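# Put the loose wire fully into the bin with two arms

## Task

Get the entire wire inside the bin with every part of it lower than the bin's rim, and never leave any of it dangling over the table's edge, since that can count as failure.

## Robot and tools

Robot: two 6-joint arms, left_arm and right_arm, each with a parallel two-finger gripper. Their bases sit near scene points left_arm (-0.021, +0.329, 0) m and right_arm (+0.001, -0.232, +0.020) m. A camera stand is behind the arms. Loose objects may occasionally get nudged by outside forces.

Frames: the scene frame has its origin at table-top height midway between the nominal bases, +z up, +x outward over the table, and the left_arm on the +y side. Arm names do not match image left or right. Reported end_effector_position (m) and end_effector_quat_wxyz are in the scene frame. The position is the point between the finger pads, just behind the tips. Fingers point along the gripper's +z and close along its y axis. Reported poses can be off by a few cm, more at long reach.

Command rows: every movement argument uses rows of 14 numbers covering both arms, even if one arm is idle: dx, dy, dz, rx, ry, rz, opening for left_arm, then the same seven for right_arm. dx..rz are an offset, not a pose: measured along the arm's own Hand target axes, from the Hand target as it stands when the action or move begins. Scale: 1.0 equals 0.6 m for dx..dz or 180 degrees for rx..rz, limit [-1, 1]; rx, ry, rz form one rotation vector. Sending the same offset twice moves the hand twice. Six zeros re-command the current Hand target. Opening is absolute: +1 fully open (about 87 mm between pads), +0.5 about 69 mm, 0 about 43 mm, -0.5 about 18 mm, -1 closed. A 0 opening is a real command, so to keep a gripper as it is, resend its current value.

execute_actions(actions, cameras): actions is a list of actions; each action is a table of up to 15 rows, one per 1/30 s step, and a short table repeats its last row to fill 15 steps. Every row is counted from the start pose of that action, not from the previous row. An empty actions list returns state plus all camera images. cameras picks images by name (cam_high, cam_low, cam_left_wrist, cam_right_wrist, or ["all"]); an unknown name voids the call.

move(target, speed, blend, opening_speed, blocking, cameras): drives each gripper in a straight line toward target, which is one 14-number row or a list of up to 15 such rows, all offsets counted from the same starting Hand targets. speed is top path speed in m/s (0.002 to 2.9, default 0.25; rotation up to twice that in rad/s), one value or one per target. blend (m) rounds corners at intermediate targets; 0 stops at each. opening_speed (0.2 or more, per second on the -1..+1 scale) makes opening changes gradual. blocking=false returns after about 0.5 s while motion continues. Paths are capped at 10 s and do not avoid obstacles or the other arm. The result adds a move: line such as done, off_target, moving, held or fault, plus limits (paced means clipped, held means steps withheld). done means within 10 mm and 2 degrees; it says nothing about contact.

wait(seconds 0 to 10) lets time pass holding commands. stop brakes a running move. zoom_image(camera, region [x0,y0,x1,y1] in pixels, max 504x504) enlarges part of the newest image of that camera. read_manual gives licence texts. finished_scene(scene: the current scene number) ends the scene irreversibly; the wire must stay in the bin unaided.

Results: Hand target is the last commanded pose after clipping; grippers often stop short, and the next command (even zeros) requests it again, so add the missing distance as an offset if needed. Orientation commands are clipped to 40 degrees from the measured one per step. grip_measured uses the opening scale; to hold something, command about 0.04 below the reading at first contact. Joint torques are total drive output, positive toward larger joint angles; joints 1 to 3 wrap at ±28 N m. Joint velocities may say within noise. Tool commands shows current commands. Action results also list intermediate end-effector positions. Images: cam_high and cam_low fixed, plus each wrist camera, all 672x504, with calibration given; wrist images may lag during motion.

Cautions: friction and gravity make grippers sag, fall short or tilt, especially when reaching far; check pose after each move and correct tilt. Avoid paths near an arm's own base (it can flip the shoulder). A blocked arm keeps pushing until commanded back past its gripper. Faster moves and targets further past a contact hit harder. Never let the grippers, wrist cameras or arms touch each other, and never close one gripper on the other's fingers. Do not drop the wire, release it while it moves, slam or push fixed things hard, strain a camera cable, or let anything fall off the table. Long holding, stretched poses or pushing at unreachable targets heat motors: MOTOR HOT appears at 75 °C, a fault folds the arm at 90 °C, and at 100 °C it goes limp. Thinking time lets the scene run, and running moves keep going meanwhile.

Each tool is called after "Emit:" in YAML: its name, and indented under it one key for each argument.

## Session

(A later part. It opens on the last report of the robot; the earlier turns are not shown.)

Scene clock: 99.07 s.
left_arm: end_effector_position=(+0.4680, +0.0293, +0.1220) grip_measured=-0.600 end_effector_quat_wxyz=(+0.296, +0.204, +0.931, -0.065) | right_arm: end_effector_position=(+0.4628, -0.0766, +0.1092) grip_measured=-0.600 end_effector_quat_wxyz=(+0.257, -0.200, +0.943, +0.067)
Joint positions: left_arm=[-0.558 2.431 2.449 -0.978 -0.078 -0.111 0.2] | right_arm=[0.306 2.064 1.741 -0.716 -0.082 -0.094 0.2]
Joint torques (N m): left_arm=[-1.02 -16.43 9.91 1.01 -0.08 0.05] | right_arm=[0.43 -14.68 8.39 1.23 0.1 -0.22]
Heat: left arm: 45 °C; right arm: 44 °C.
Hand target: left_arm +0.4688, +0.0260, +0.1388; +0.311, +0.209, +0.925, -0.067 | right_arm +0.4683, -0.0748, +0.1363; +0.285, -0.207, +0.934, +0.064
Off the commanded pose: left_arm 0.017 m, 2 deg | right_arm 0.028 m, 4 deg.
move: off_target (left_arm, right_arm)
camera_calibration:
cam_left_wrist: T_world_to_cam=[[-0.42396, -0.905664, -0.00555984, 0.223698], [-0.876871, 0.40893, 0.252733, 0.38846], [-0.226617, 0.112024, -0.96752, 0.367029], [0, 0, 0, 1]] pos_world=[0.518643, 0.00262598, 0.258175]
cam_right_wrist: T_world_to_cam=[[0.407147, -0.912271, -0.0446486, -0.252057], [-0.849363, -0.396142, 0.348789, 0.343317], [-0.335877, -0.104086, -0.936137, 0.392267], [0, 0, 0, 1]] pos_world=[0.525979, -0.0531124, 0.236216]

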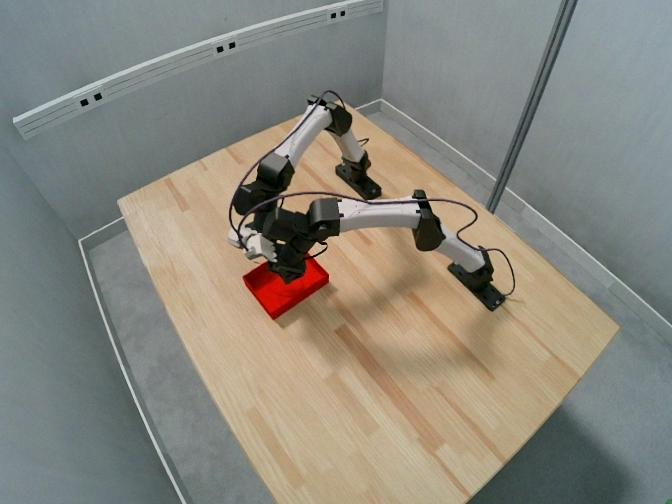

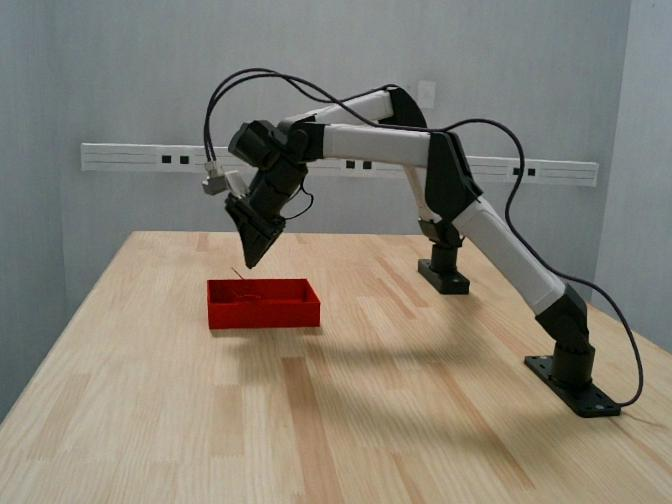

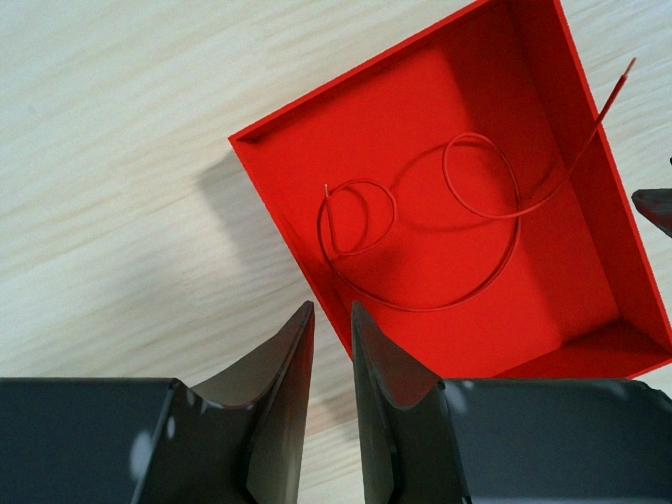

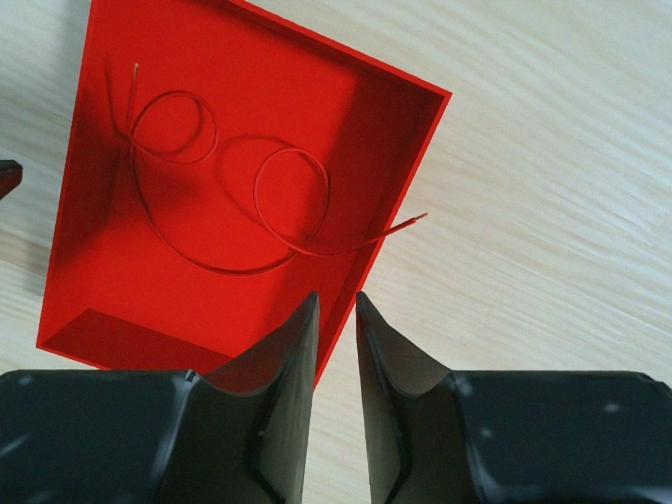

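Emit:
move:
  target:
    - [0.06,0.132,-0.246,0,0,0,-0.6,0,0,0,0,0,0,-0.6]
    - [0.06,0.132,-0.246,0,0,0,-0.6,-0.008,-0.027,0.005,0.1575,0,0.2425,0.1]
  speed: 0.25
  blend: [0.02,0]
  cameras: ["cam_low","cam_right_wrist","cam_left_wrist"]

Emit:
zoom_image:
  camera: "cam_low"
  region: [180, 200, 380, 340]

Scene clock: 114.37 s.
left_arm: end_effector_position=(+0.4029, +0.1449, +0.2337) grip_measured=-0.600 end_effector_quat_wxyz=(+0.315, +0.203, +0.925, -0.066) | right_arm: end_effector_position=(+0.4748, -0.0900, +0.1322) grip_measured=+0.100 end_effector_quat_wxyz=(+0.273, +0.218, +0.935, -0.060)
Joint positions: left_arm=[-0.401 1.914 2.059 -1.06 0.008 0.02 0.2] | right_arm=[0.381 2.182 2.024 -1.006 0.406 0.751 0.55]
Joint torques (N m): left_arm=[-0.43 -12.34 5.81 0.99 0.09 0.06] | right_arm=[0.7 -10.3 8.61 0.97 0.42 0.08]
Heat: left arm: 49 °C; right arm: 48 °C.
Hand target: left_arm +0.3962, +0.1476, +0.2353; +0.310, +0.209, +0.925, -0.067 | right_arm +0.4802, -0.0871, +0.1366; +0.282, +0.225, +0.931, -0.060
Off the commanded pose: left_arm 0.007 m, 1 deg | right_arm 0.008 m, 1 deg.
move: done
camera_calibration:
cam_left_wrist: T_world_to_cam=[[-0.423242, -0.905939, -0.0118473, 0.302671], [-0.886237, 0.41125, 0.213209, 0.268605], [-0.188282, 0.100739, -0.976935, 0.435769], [0, 0, 0, 1]] pos_world=[0.448198, 0.119839, 0.372035]
cam_right_wrist: T_world_to_cam=[[-0.445024, -0.895083, -0.0279405, 0.135833], [-0.85207, 0.413625, 0.320766, 0.417909], [-0.275556, 0.166556, -0.946746, 0.413549], [0, 0, 0, 1]] pos_world=[0.530493, -0.120155, 0.26127]
Images, in order (width x height): cam_low 672x504, cam_left_wrist 672x504, cam_right_wrist 672x504.

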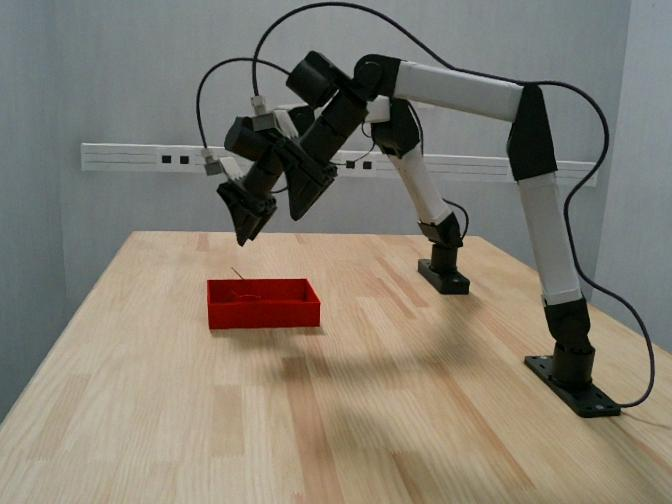

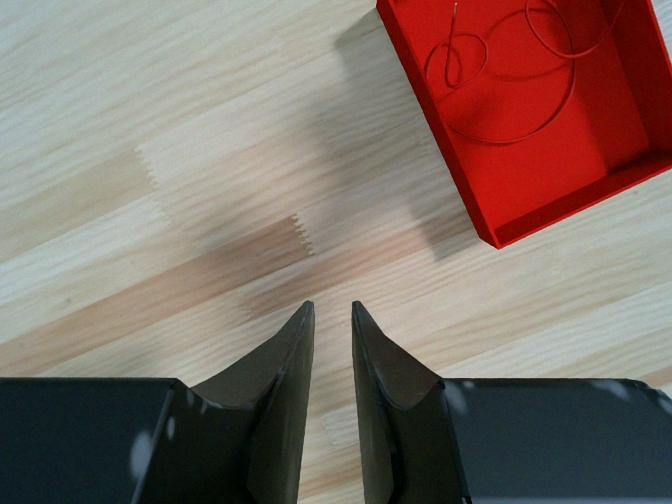

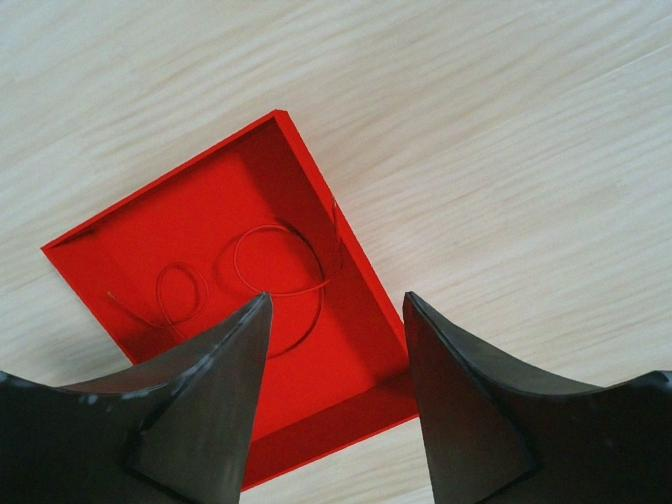

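Scaled by 2.520 from the camera's 672x504 image, which has a finer 960x720 frame.

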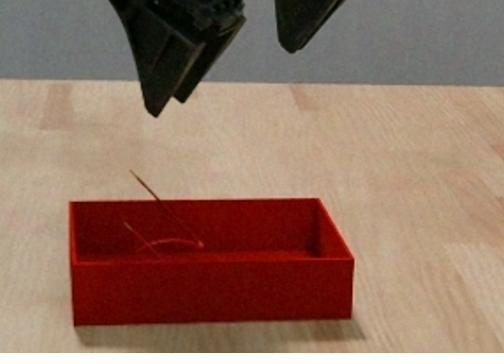

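Emit:
move:
  target:
    - [0,0,0,0,0,0,-0.6,0.055,0.007,0.09,0,0,0,-0.3]
    - [0,0,0,0,0,0,-0.6,0.063,0.007,0.108,0,0,0,-1]
    - [0,0,0,0,0,0,-0.6,0.063,0.035,0.108,0,0.03,0,-1]
    - [0,0,0,0,0,0,-0.6,0.122,0.06,0.135,0,0.12,0,-1]
  speed: [0.12,0.08,0.08,0.08]
  opening_speed: 1
  blend: [0,0,0.01,0]
  cameras: ["cam_low","cam_right_wrist","cam_left_wrist"]

Emit:
zoom_image:
  camera: "cam_low"
  region: [180, 200, 380, 340]

Scene clock: 127.33 s.
left_arm: end_effector_position=(+0.4029, +0.1449, +0.2337) grip_measured=-0.600 end_effector_quat_wxyz=(+0.315, +0.203, +0.925, -0.066) | right_arm: end_effector_position=(+0.4793, -0.0467, +0.0286) grip_measured=-1.000 end_effector_quat_wxyz=(+0.104, +0.222, +0.969, -0.023)
Joint positions: left_arm=[-0.401 1.914 2.059 -1.06 0.008 0.02 0.2] | right_arm=[0.367 2.651 2.507 -1.278 0.153 0.803 0]
Joint torques (N m): left_arm=[-0.43 -12.34 5.81 0.99 0.09 0.06] | right_arm=[-0.57 -12.48 8.08 0.53 0.14 0.06]
Heat: left arm: 50 °C; right arm: 49 °C.
Hand target: left_arm +0.3962, +0.1476, +0.2353; +0.310, +0.209, +0.925, -0.067 | right_arm +0.4829, -0.0461, +0.0293; +0.103, +0.233, +0.967, -0.017
Off the commanded pose: left_arm 0.007 m, 1 deg | right_arm 0.004 m, 1 deg.
move: done
camera_calibration:
cam_left_wrist: T_world_to_cam=[[-0.423242, -0.905939, -0.0118473, 0.302671], [-0.886237, 0.41125, 0.213209, 0.268605], [-0.188282, 0.100739, -0.976935, 0.435769], [0, 0, 0, 1]] pos_world=[0.448198, 0.119839, 0.372035]
cam_right_wrist: T_world_to_cam=[[-0.446289, -0.894633, -0.0213816, 0.17415], [-0.701678, 0.335004, 0.628825, 0.35256], [-0.555405, 0.29564, -0.777253, 0.444817], [0, 0, 0, 1]] pos_world=[0.572158, -0.0938147, 0.127761]
Images, in order (width x height): cam_low 672x504, cam_left_wrist 672x504, cam_right_wrist 672x504.

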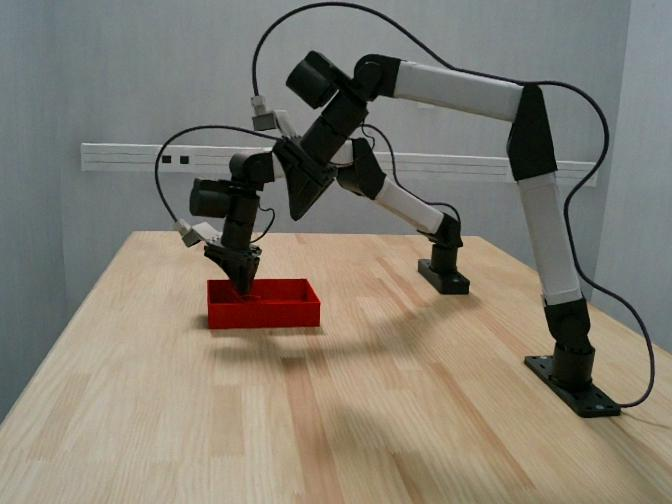

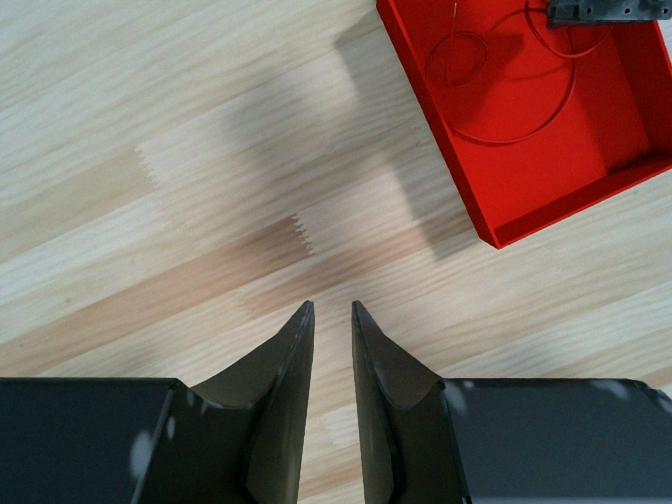

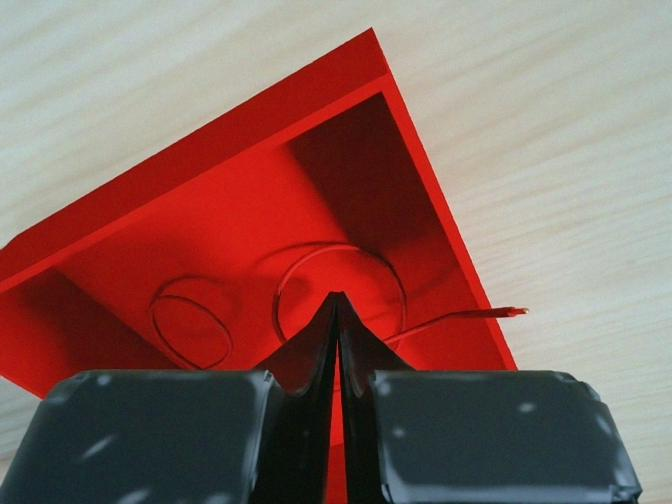

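Scaled by 2.520 from the camera's 672x504 image, which has a finer 960x720 frame.

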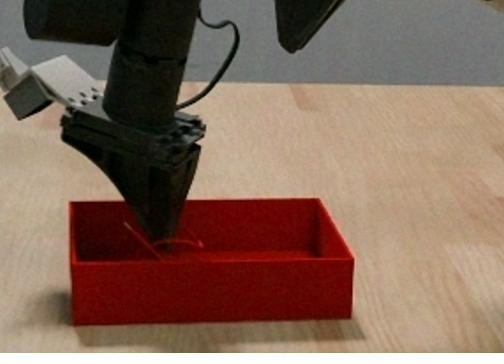

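Emit:
move:
  target:
    - [0,0,0,0,0,0,-0.6,-0.031,0,-0.147,0,0,0,-1]
    - [0,0,0,0,0,0,-0.6,-0.055,-0.066,-0.142,0,-0.1,0,0.2]
  speed: 0.15
  blend: [0.02,0]
  cameras: ["cam_low","cam_right_wrist","cam_left_wrist"]

Emit:
zoom_image:
  camera: "cam_right_wrist"
  region: [180, 120, 500, 360]

Emit:
zoom_image:
  camera: "cam_low"
  region: [180, 230, 380, 340]

Scene clock: 135.77 s.
left_arm: end_effector_position=(+0.4029, +0.1449, +0.2337) grip_measured=-0.600 end_effector_quat_wxyz=(+0.315, +0.203, +0.925, -0.066) | right_arm: end_effector_position=(+0.4718, -0.0885, +0.0951) grip_measured=+0.200 end_effector_quat_wxyz=(+0.223, +0.228, +0.946, -0.064)
Joint positions: left_arm=[-0.401 1.914 2.059 -1.06 0.008 0.02 0.2] | right_arm=[0.367 2.275 2.06 -1.044 0.355 0.78 0.6]
Joint torques (N m): left_arm=[-0.43 -12.34 5.79 1 0.09 0.06] | right_arm=[0.01 -16.94 5.01 1.16 0.45 -0.17]
Heat: left arm: 51 °C; right arm: 53 °C.
Hand target: left_arm +0.3962, +0.1476, +0.2353; +0.310, +0.209, +0.925, -0.067 | right_arm +0.4773, -0.0893, +0.1188; +0.253, +0.227, +0.939, -0.053
Off the commanded pose: left_arm 0.007 m, 1 deg | right_arm 0.024 m, 4 deg.
elbow stopped short (right arm): the move would have taken joint 3 (elbow) straighter than the controller allows.
move: off_target (right_arm); target 2's new opening was sent with right_arm's hand 0.024 m and 4 deg from that target
camera_calibration:
cam_left_wrist: T_world_to_cam=[[-0.423242, -0.905939, -0.0118473, 0.302671], [-0.886237, 0.41125, 0.213209, 0.268605], [-0.188282, 0.100739, -0.976935, 0.435769], [0, 0, 0, 1]] pos_world=[0.448198, 0.119839, 0.372035]
cam_right_wrist: T_world_to_cam=[[-0.465814, -0.884882, -0.0010363, 0.142889], [-0.80591, 0.423758, 0.413448, 0.397036], [-0.365413, 0.193425, -0.910527, 0.418674], [0, 0, 0, 1]] pos_world=[0.539524, -0.122789, 0.217209]
Images, in order (width x height): cam_low 672x504, cam_left_wrist 672x504, cam_right_wrist 672x504.

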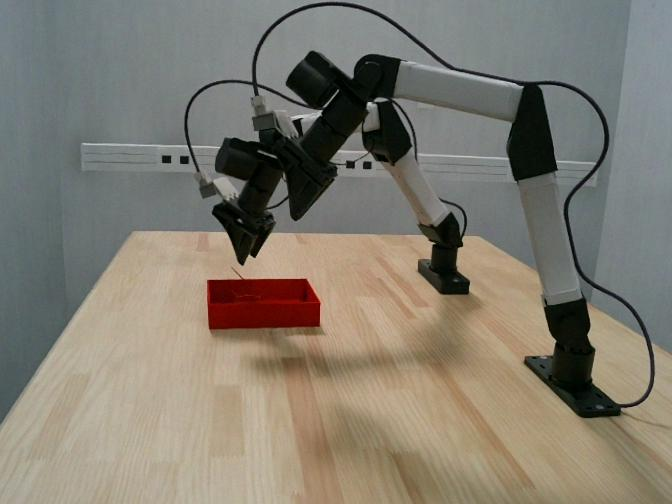

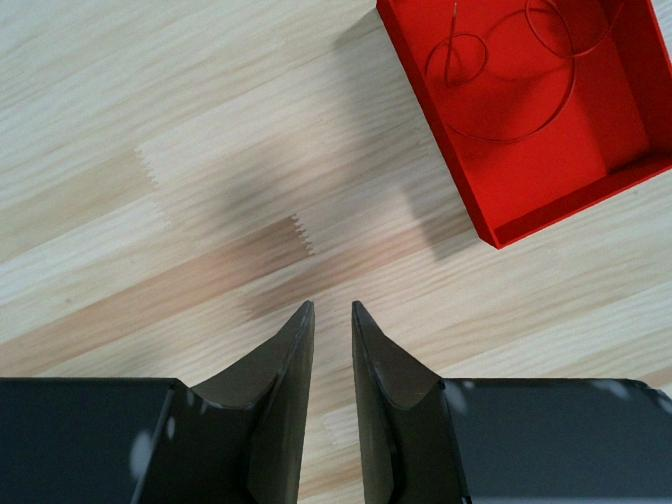

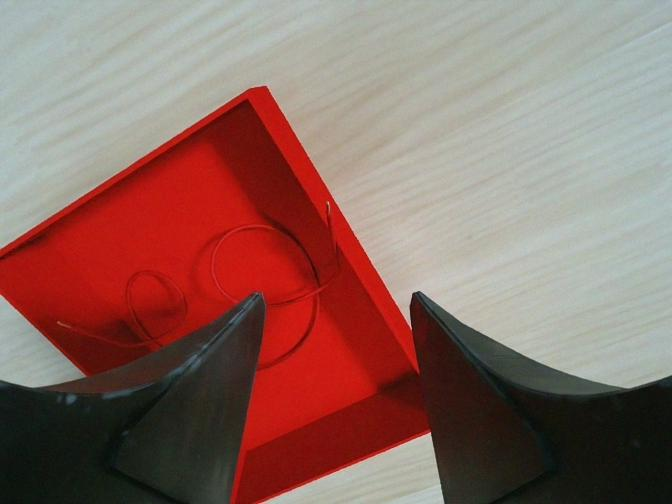

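Scaled by 1.575 from the camera's 672x504 image, which has a finer 960x720 frame.

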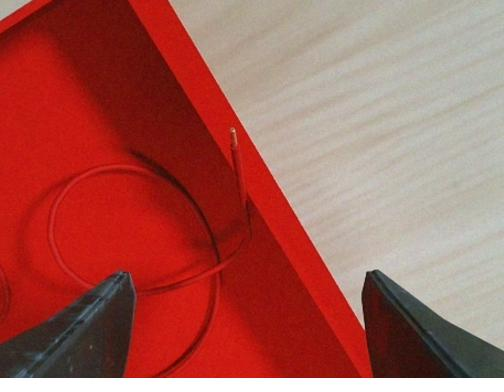

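Scaled by 2.520 from the camera's 672x504 image, which has a finer 960x720 frame.

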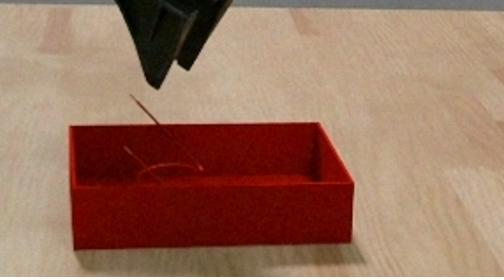

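Emit:
move:
  target: [0,0,0,0,0,0,-0.6,0.018,0.009,0.0895,0,0,0,0.2]
  speed: 0.1
  cameras: ["cam_low","cam_right_wrist"]

Emit:
zoom_image:
  camera: "cam_right_wrist"
  region: [220, 180, 480, 375]

Emit:
zoom_image:
  camera: "cam_low"
  region: [180, 230, 380, 340]

Scene clock: 145.47 s.
left_arm: end_effector_position=(+0.4029, +0.1449, +0.2337) grip_measured=-0.600 end_effector_quat_wxyz=(+0.315, +0.203, +0.925, -0.066) | right_arm: end_effector_position=(+0.4914, -0.0890, +0.0720) grip_measured=+0.200 end_effector_quat_wxyz=(+0.248, +0.230, +0.940, -0.051)
Joint positions: left_arm=[-0.401 1.914 2.059 -1.06 0.008 0.02 0.2] | right_arm=[0.353 2.294 1.986 -0.886 0.356 0.761 0.6]
Joint torques (N m): left_arm=[-0.43 -12.34 5.79 0.99 0.09 0.06] | right_arm=[-0.62 -11.32 5.33 1.26 0.37 -0.21]
Heat: left arm: 51 °C; right arm: 60 °C.
Hand target: left_arm +0.3962, +0.1476, +0.2353; +0.310, +0.209, +0.925, -0.067 | right_arm +0.4956, -0.0916, +0.0669; +0.253, +0.227, +0.939, -0.053
Off the commanded pose: left_arm 0.007 m, 1 deg | right_arm 0.007 m, 1 deg.
move: done
camera_calibration:
cam_right_wrist: T_world_to_cam=[[-0.461624, -0.88616, -0.040304, 0.152172], [-0.829795, 0.415307, 0.372774, 0.436478], [-0.313598, 0.205525, -0.927047, 0.381671], [0, 0, 0, 1]] pos_world=[0.552125, -0.124867, 0.197252]
Images, in order (width x height): cam_low 672x504, cam_right_wrist 672x504.

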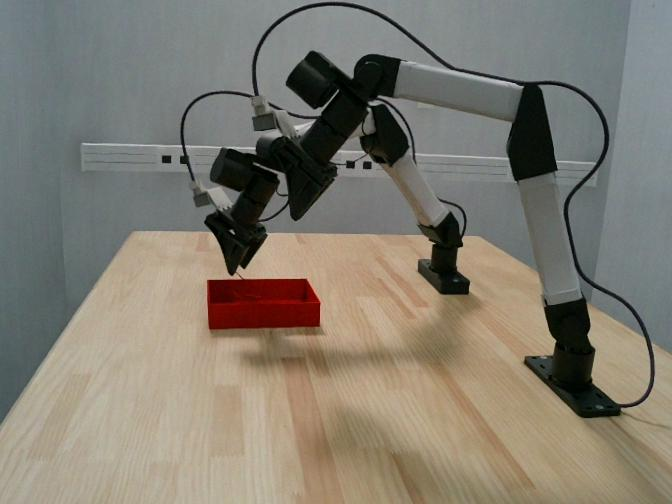

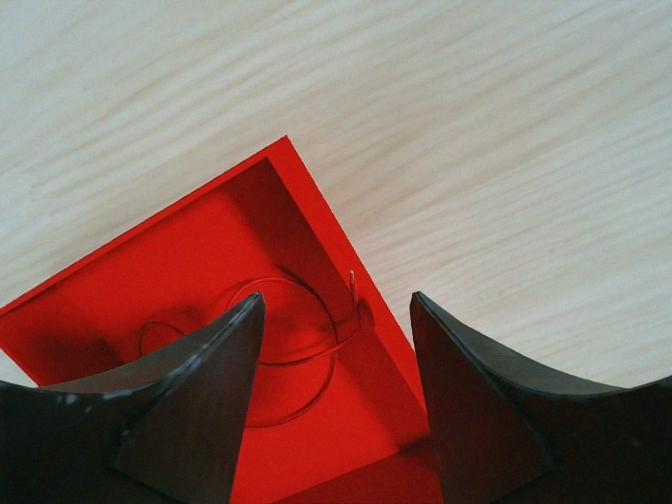

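Scaled by 1.938 from the camera's 672x504 image, which has a finer 960x720 frame.

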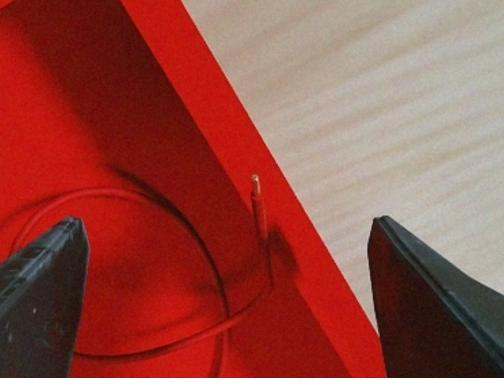

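Scaled by 2.520 from the camera's 672x504 image, which has a finer 960x720 frame.

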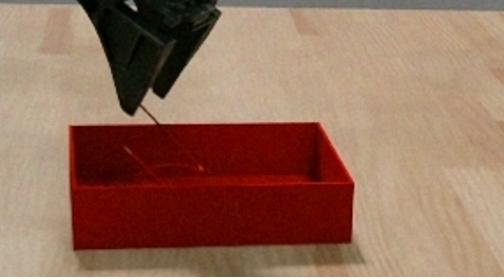

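Emit:
move:
  target:
    - [0,0,0,0,0,0,-0.6,0.014,-0.005,0.024,0,0,0,0.2]
    - [0,0,0,0,0,0,-0.6,0.014,-0.005,0.024,0,0,0,-1]
  speed: 0.06
  opening_speed: 1
  cameras: ["cam_low","cam_right_wrist"]

Emit:
zoom_image:
  camera: "cam_right_wrist"
  region: [220, 180, 480, 375]

Scene clock: 150.50 s.
left_arm: end_effector_position=(+0.4029, +0.1449, +0.2337) grip_measured=-0.600 end_effector_quat_wxyz=(+0.315, +0.203, +0.925, -0.066) | right_arm: end_effector_position=(+0.4915, -0.0928, +0.0556) grip_measured=-0.967 end_effector_quat_wxyz=(+0.250, +0.230, +0.939, -0.052)
Joint positions: left_arm=[-0.401 1.914 2.059 -1.06 0.008 0.02 0.2] | right_arm=[0.348 2.294 1.919 -0.815 0.359 0.754 0.016]
Joint torques (N m): left_arm=[-0.43 -12.34 5.81 0.99 0.09 0.06] | right_arm=[-0.27 -11.55 5.08 1.25 0.36 -0.16]
Heat: left arm: 51 °C; right arm: 58 °C.
Hand target: left_arm +0.3962, +0.1476, +0.2353; +0.310, +0.209, +0.925, -0.067 | right_arm +0.4943, -0.0940, +0.0502; +0.253, +0.227, +0.939, -0.053
Off the commanded pose: left_arm 0.007 m, 1 deg | right_arm 0.006 m, 0 deg.
move: done
camera_calibration:
cam_right_wrist: T_world_to_cam=[[-0.46193, -0.886104, -0.0379458, 0.148251], [-0.830859, 0.417369, 0.368071, 0.4454], [-0.310312, 0.20155, -0.929023, 0.365391], [0, 0, 0, 1]] pos_world=[0.551931, -0.128175, 0.181144]
Images, in order (width x height): cam_low 672x504, cam_right_wrist 672x504.

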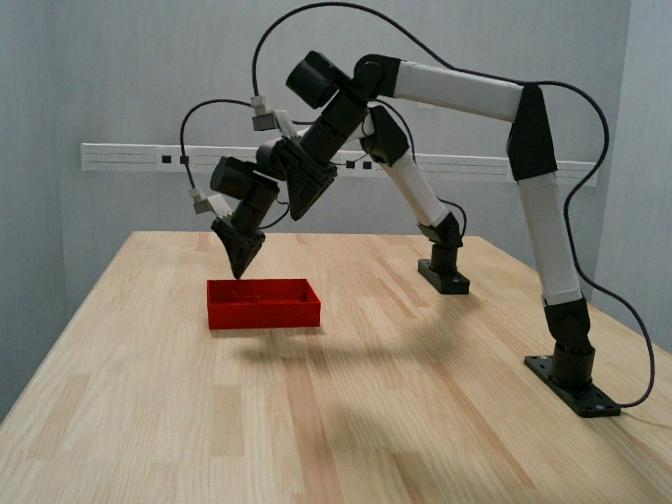

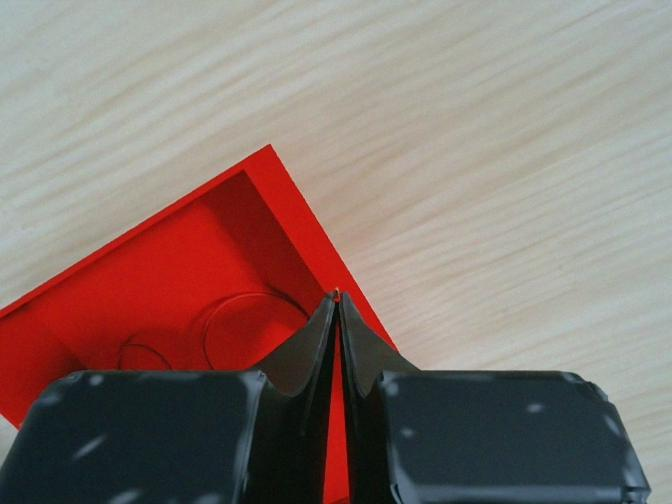

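Scaled by 1.938 from the camera's 672x504 image, which has a finer 960x720 frame.

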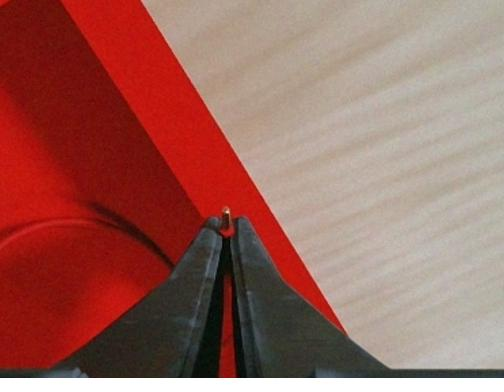

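Emit:
move:
  target:
    - [0,0,0,0,0,0,-0.6,0.046,0.067,-0.026,0,0,0,-1]
    - [0,0,0,0,0,0,-0.6,0.098,0.081,0.0125,0,0.083,0,-1]
    - [0,0,0,0,0,0,-0.6,0.098,0.081,0.0125,0,0.083,0,-0.5]
    - [0,0,0,0,0,0,-0.6,0.015,0.081,-0.132,0,0.05,0,-0.5]
  speed: [0.08,0.08,0.08,0.1]
  opening_speed: 0.6
  blend: [0.01,0,0,0]
  cameras: ["cam_low","cam_left_wrist","cam_right_wrist"]

Emit:
zoom_image:
  camera: "cam_low"
  region: [180, 230, 380, 340]

Scene clock: 160.20 s.
left_arm: end_effector_position=(+0.4029, +0.1449, +0.2337) grip_measured=-0.600 end_effector_quat_wxyz=(+0.315, +0.203, +0.925, -0.066) | right_arm: end_effector_position=(+0.4711, -0.0316, +0.1100) grip_measured=-0.500 end_effector_quat_wxyz=(+0.169, +0.224, +0.959, -0.035)
Joint positions: left_arm=[-0.401 1.914 2.059 -1.06 0.008 0.02 0.2] | right_arm=[0.435 2.568 2.669 -1.44 0.262 0.859 0.25]
Joint torques (N m): left_arm=[-0.43 -12.34 5.79 1 0.09 0.06] | right_arm=[0.38 -12.59 7.82 0.7 0.38 0.09]
Heat: left arm: 51 °C; right arm: 57 °C.
Hand target: left_arm +0.3962, +0.1476, +0.2353; +0.310, +0.209, +0.925, -0.067 | right_arm +0.4737, -0.0300, +0.1151; +0.178, +0.230, +0.956, -0.035
Off the commanded pose: left_arm 0.007 m, 1 deg | right_arm 0.006 m, 1 deg.
move: done
camera_calibration:
cam_left_wrist: T_world_to_cam=[[-0.423242, -0.905939, -0.0118473, 0.302671], [-0.886237, 0.41125, 0.213209, 0.268605], [-0.188282, 0.100739, -0.976935, 0.435769], [0, 0, 0, 1]] pos_world=[0.448198, 0.119839, 0.372035]
cam_right_wrist: T_world_to_cam=[[-0.449122, -0.892978, -0.029654, 0.187964], [-0.770297, 0.370177, 0.519241, 0.336065], [-0.452693, 0.256045, -0.854113, 0.457831], [0, 0, 0, 1]] pos_world=[0.550546, -0.0737814, 0.222114]
Images, in order (width x height): cam_low 672x504, cam_left_wrist 672x504, cam_right_wrist 672x504.

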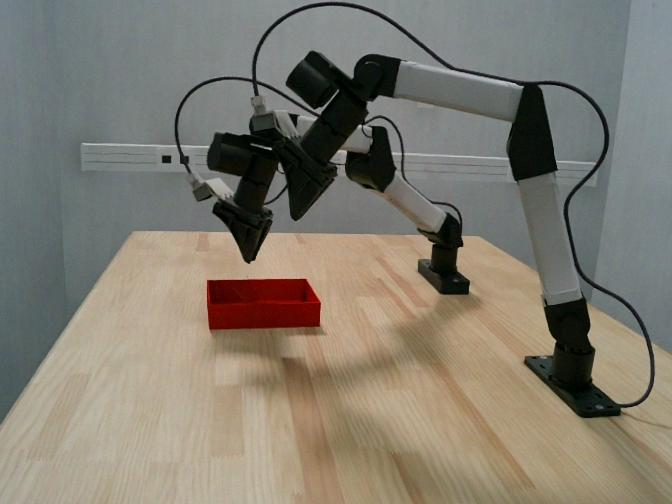

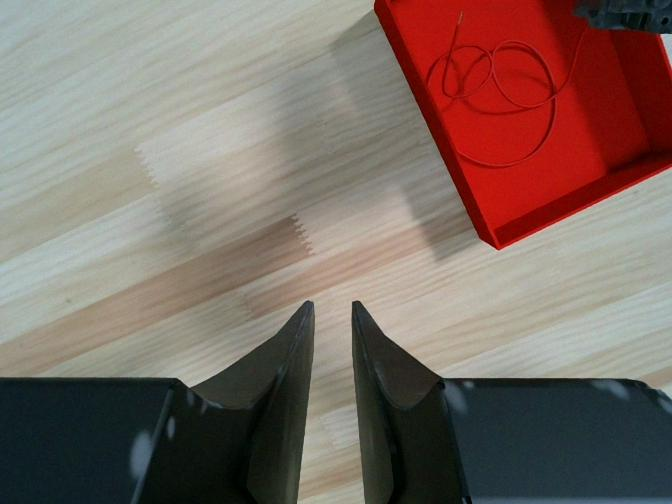

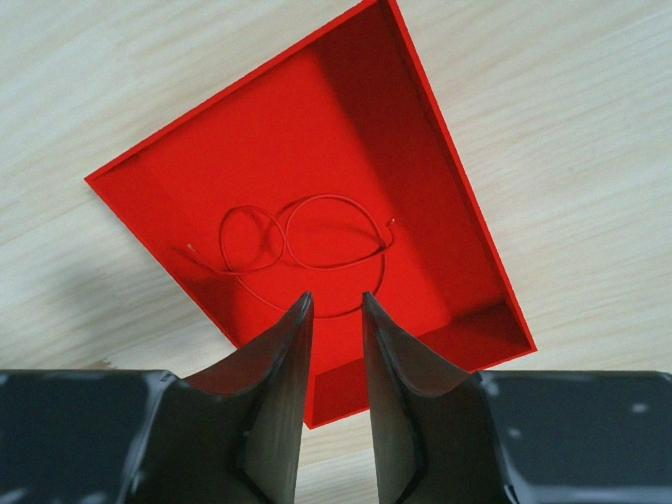

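Scaled by 2.520 from the camera's 672x504 image, which has a finer 960x720 frame.

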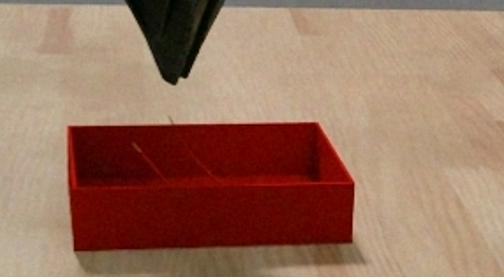

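Emit:
move:
  target:
    - [0,0,0,0,0,0,-0.6,0.038,-0.045,0.04,0,-0.139,0,0]
    - [0,0,0,0,0,0,-0.6,0.065,-0.045,0.113,0,-0.139,0,0]
    - [0,0,0,0,0,0,-0.6,0.065,-0.045,0.113,0,-0.139,0,-1]
  speed: [0.15,0.08,0.08]
  opening_speed: 1.2
  blend: [0.01,0,0]
  cameras: ["cam_low","cam_right_wrist"]

Emit:
zoom_image:
  camera: "cam_right_wrist"
  region: [200, 150, 480, 360]

Emit:
zoom_image:
  camera: "cam_low"
  region: [180, 200, 380, 340]

Scene clock: 179.17 s.
left_arm: end_effector_position=(+0.4029, +0.1449, +0.2337) grip_measured=-0.600 end_effector_quat_wxyz=(+0.315, +0.203, +0.925, -0.066) | right_arm: end_effector_position=(+0.4494, -0.0471, +0.0409) grip_measured=-1.000 end_effector_quat_wxyz=(+0.374, +0.222, +0.897, -0.079)
Joint positions: left_arm=[-0.401 1.914 2.059 -1.06 0.008 0.02 0.2] | right_arm=[0.558 2.126 1.487 -0.44 0.64 0.873 0]
Joint torques (N m): left_arm=[-0.43 -12.36 5.81 1 0.09 0.06] | right_arm=[0.4 -10.04 4.85 1.42 0.55 -0.13]
Heat: left arm: 51 °C; right arm: 58 °C.
Hand target: left_arm +0.3962, +0.1476, +0.2353; +0.310, +0.209, +0.925, -0.067 | right_arm +0.4512, -0.0477, +0.0374; +0.381, +0.218, +0.895, -0.084
Off the commanded pose: left_arm 0.007 m, 1 deg | right_arm 0.004 m, 1 deg.
move: done
camera_calibration:
cam_right_wrist: T_world_to_cam=[[-0.456202, -0.888717, -0.0454024, 0.166403], [-0.886626, 0.449587, 0.108469, 0.433753], [-0.0759856, 0.0897385, -0.993063, 0.221556], [0, 0, 0, 1]] pos_world=[0.477325, -0.0670069, 0.180525]
Images, in order (width x height): cam_low 672x504, cam_right_wrist 672x504.

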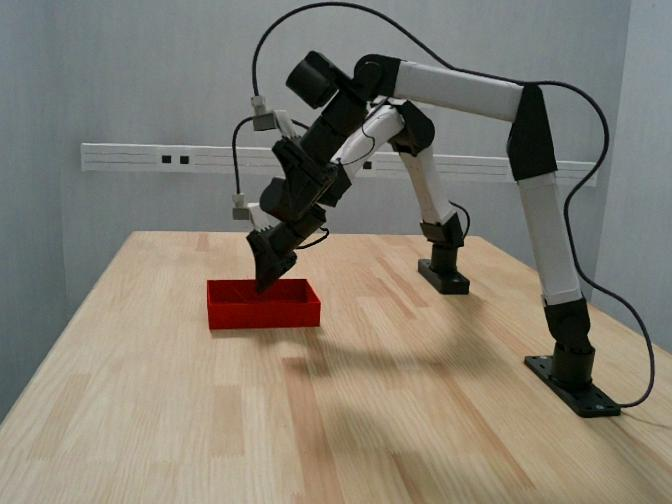

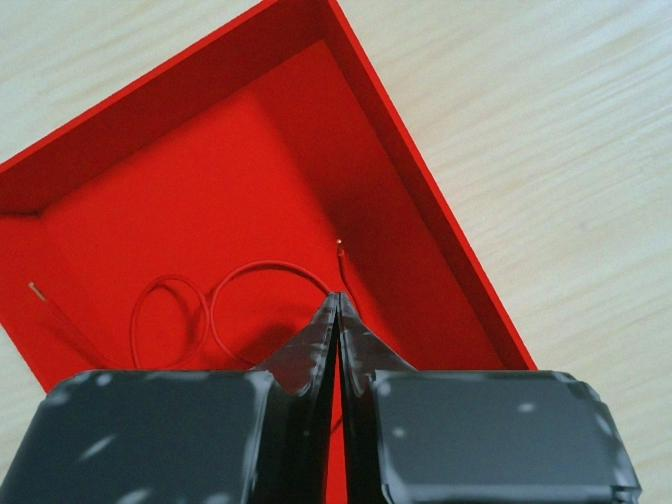

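Scaled by 1.800 from the camera's 672x504 image, which has a finer 960x720 frame.

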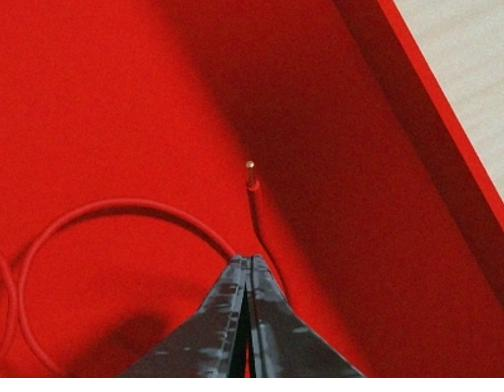

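Scaled by 2.520 from the camera's 672x504 image, which has a finer 960x720 frame.

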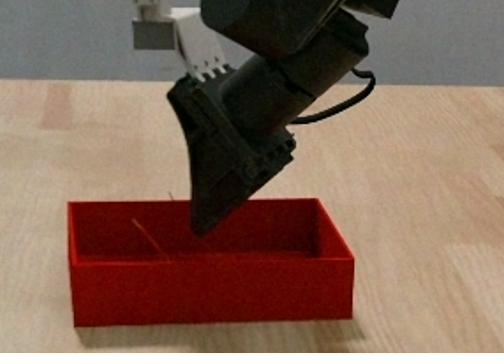

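Emit:
move:
  target:
    - [0,0,0,0,0,0,-0.6,-0.02,-0.007,-0.02,0,0,0,0]
    - [0,0,0,0,0,0,-0.6,0.011,-0.007,0.024,0,0,0,0]
    - [0,0,0,0,0,0,-0.6,0.011,-0.007,0.024,0,0,0,-1]
  speed: 0.08
  opening_speed: 1.2
  blend: [0.0,0,0]
  cameras: ["cam_low","cam_right_wrist"]

Emit:
zoom_image:
  camera: "cam_right_wrist"
  region: [200, 150, 480, 360]

Scene clock: 186.53 s.
left_arm: end_effector_position=(+0.4029, +0.1449, +0.2337) grip_measured=-0.600 end_effector_quat_wxyz=(+0.315, +0.203, +0.925, -0.066) | right_arm: end_effector_position=(+0.4512, -0.0512, +0.0260) grip_measured=-0.964 end_effector_quat_wxyz=(+0.376, +0.218, +0.897, -0.082)
Joint positions: left_arm=[-0.401 1.914 2.059 -1.06 0.008 0.02 0.2] | right_arm=[0.549 2.147 1.452 -0.376 0.64 0.854 0.018]
Joint torques (N m): left_arm=[-0.43 -12.34 5.79 1 0.09 0.06] | right_arm=[-0.39 -10.15 4.86 1.43 0.52 -0.2]
Heat: left arm: 51 °C; right arm: 55 °C.
Hand target: left_arm +0.3962, +0.1476, +0.2353; +0.310, +0.209, +0.925, -0.067 | right_arm +0.4544, -0.0537, +0.0226; +0.381, +0.217, +0.895, -0.084
Off the commanded pose: left_arm 0.007 m, 1 deg | right_arm 0.005 m, 1 deg.
move: done
camera_calibration:
cam_right_wrist: T_world_to_cam=[[-0.452135, -0.891057, -0.0398917, 0.160803], [-0.88883, 0.446366, 0.103627, 0.439847], [-0.0745317, 0.0823105, -0.993816, 0.20626], [0, 0, 0, 1]] pos_world=[0.479026, -0.0700254, 0.165819]
Images, in order (width x height): cam_low 672x504, cam_right_wrist 672x504.

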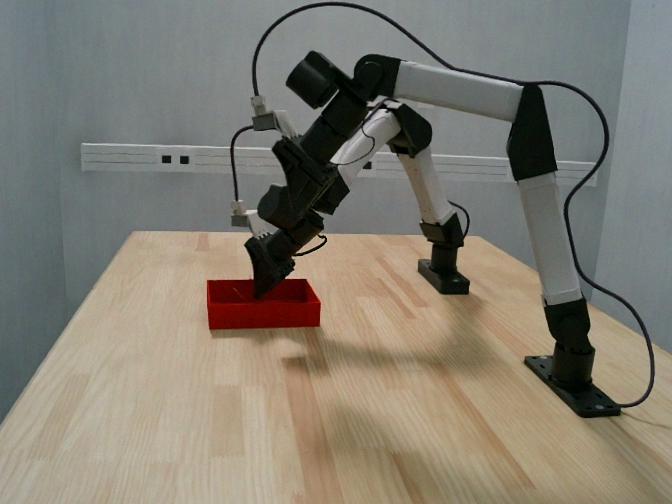

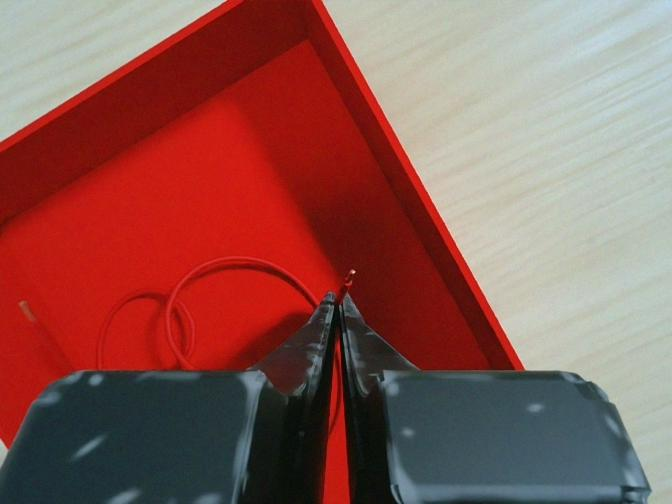

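Scaled by 1.800 from the camera's 672x504 image, which has a finer 960x720 frame.

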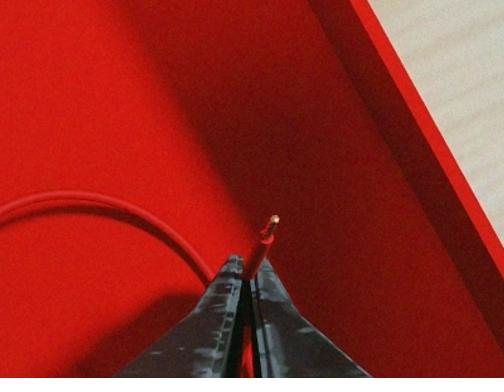

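Emit:
move:
  target:
    - [0,0,0,0,0,0,-0.6,0.002,0.009,0.027,0,0.24,0,-1]
    - [0,0,0,0,0,0,-0.6,0.002,0.009,0.027,0,0.24,0,-0.6]
    - [0,0,0,0,0,0,-0.6,-0.12,0.009,-0.1,0,0.2,0,-0.6]
  speed: [0.2,0.1,0.12]
  opening_speed: 0.7
  cameras: ["cam_low","cam_right_wrist","cam_left_wrist"]

Emit:
zoom_image:
  camera: "cam_low"
  region: [180, 230, 380, 340]

Scene clock: 196.13 s.
left_arm: end_effector_position=(+0.4029, +0.1449, +0.2337) grip_measured=-0.600 end_effector_quat_wxyz=(+0.315, +0.203, +0.925, -0.066) | right_arm: end_effector_position=(+0.4584, -0.0546, +0.0885) grip_measured=-0.600 end_effector_quat_wxyz=(+0.075, +0.227, +0.971, -0.012)
Joint positions: left_arm=[-0.401 1.914 2.059 -1.06 0.008 0.02 0.2] | right_arm=[0.348 2.65 2.749 -1.556 0.101 0.798 0.2]
Joint torques (N m): left_arm=[-0.43 -12.34 5.79 1 0.09 0.06] | right_arm=[0.47 -17.73 7.06 0.45 0.33 0.04]
Heat: left arm: 51 °C; right arm: 56 °C.
Hand target: left_arm +0.3962, +0.1476, +0.2353; +0.310, +0.209, +0.925, -0.067 | right_arm +0.4625, -0.0534, +0.1161; +0.086, +0.233, +0.969, -0.013
Off the commanded pose: left_arm 0.007 m, 1 deg | right_arm 0.028 m, 1 deg.
joint sent to its limit (right arm) — joint 4 (wrist pitch), lower limit. The joint targets still meet the commanded pose.
move: off_target (right_arm)
camera_calibration:
cam_left_wrist: T_world_to_cam=[[-0.423242, -0.905939, -0.0118473, 0.302671], [-0.886237, 0.41125, 0.213209, 0.268605], [-0.188282, 0.100739, -0.976935, 0.435769], [0, 0, 0, 1]] pos_world=[0.448198, 0.119839, 0.372035]
cam_right_wrist: T_world_to_cam=[[-0.453108, -0.890977, -0.0292226, 0.163031], [-0.665848, 0.316458, 0.675649, 0.281298], [-0.592739, 0.325599, -0.736644, 0.497229], [0, 0, 0, 1]] pos_world=[0.555899, -0.10566, 0.180987]
Images, in order (width x height): cam_low 672x504, cam_left_wrist 672x504, cam_right_wrist 672x504.

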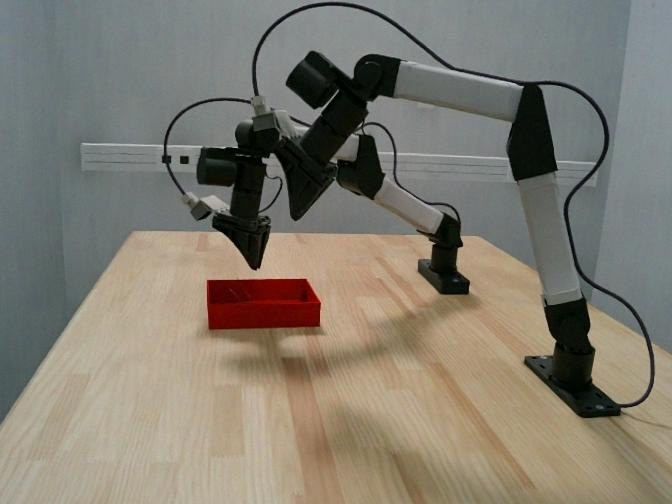

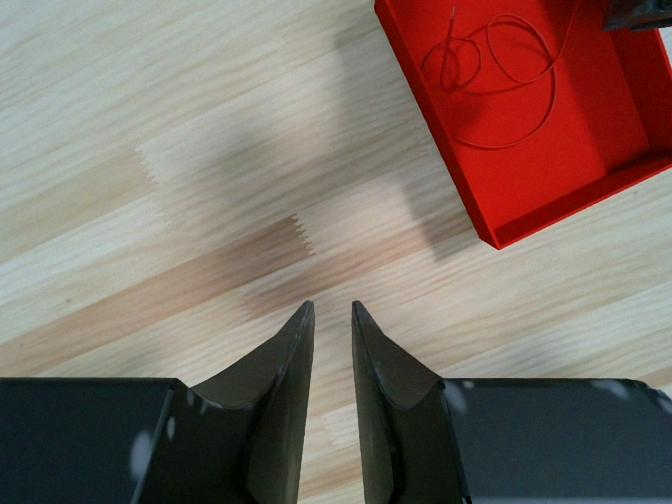

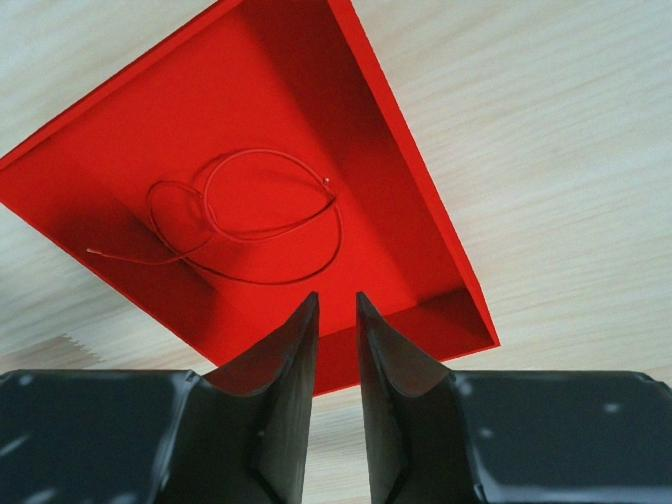

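Scaled by 2.520 from the camera's 672x504 image, which has a finer 960x720 frame.

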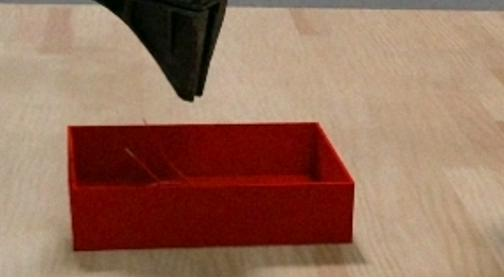

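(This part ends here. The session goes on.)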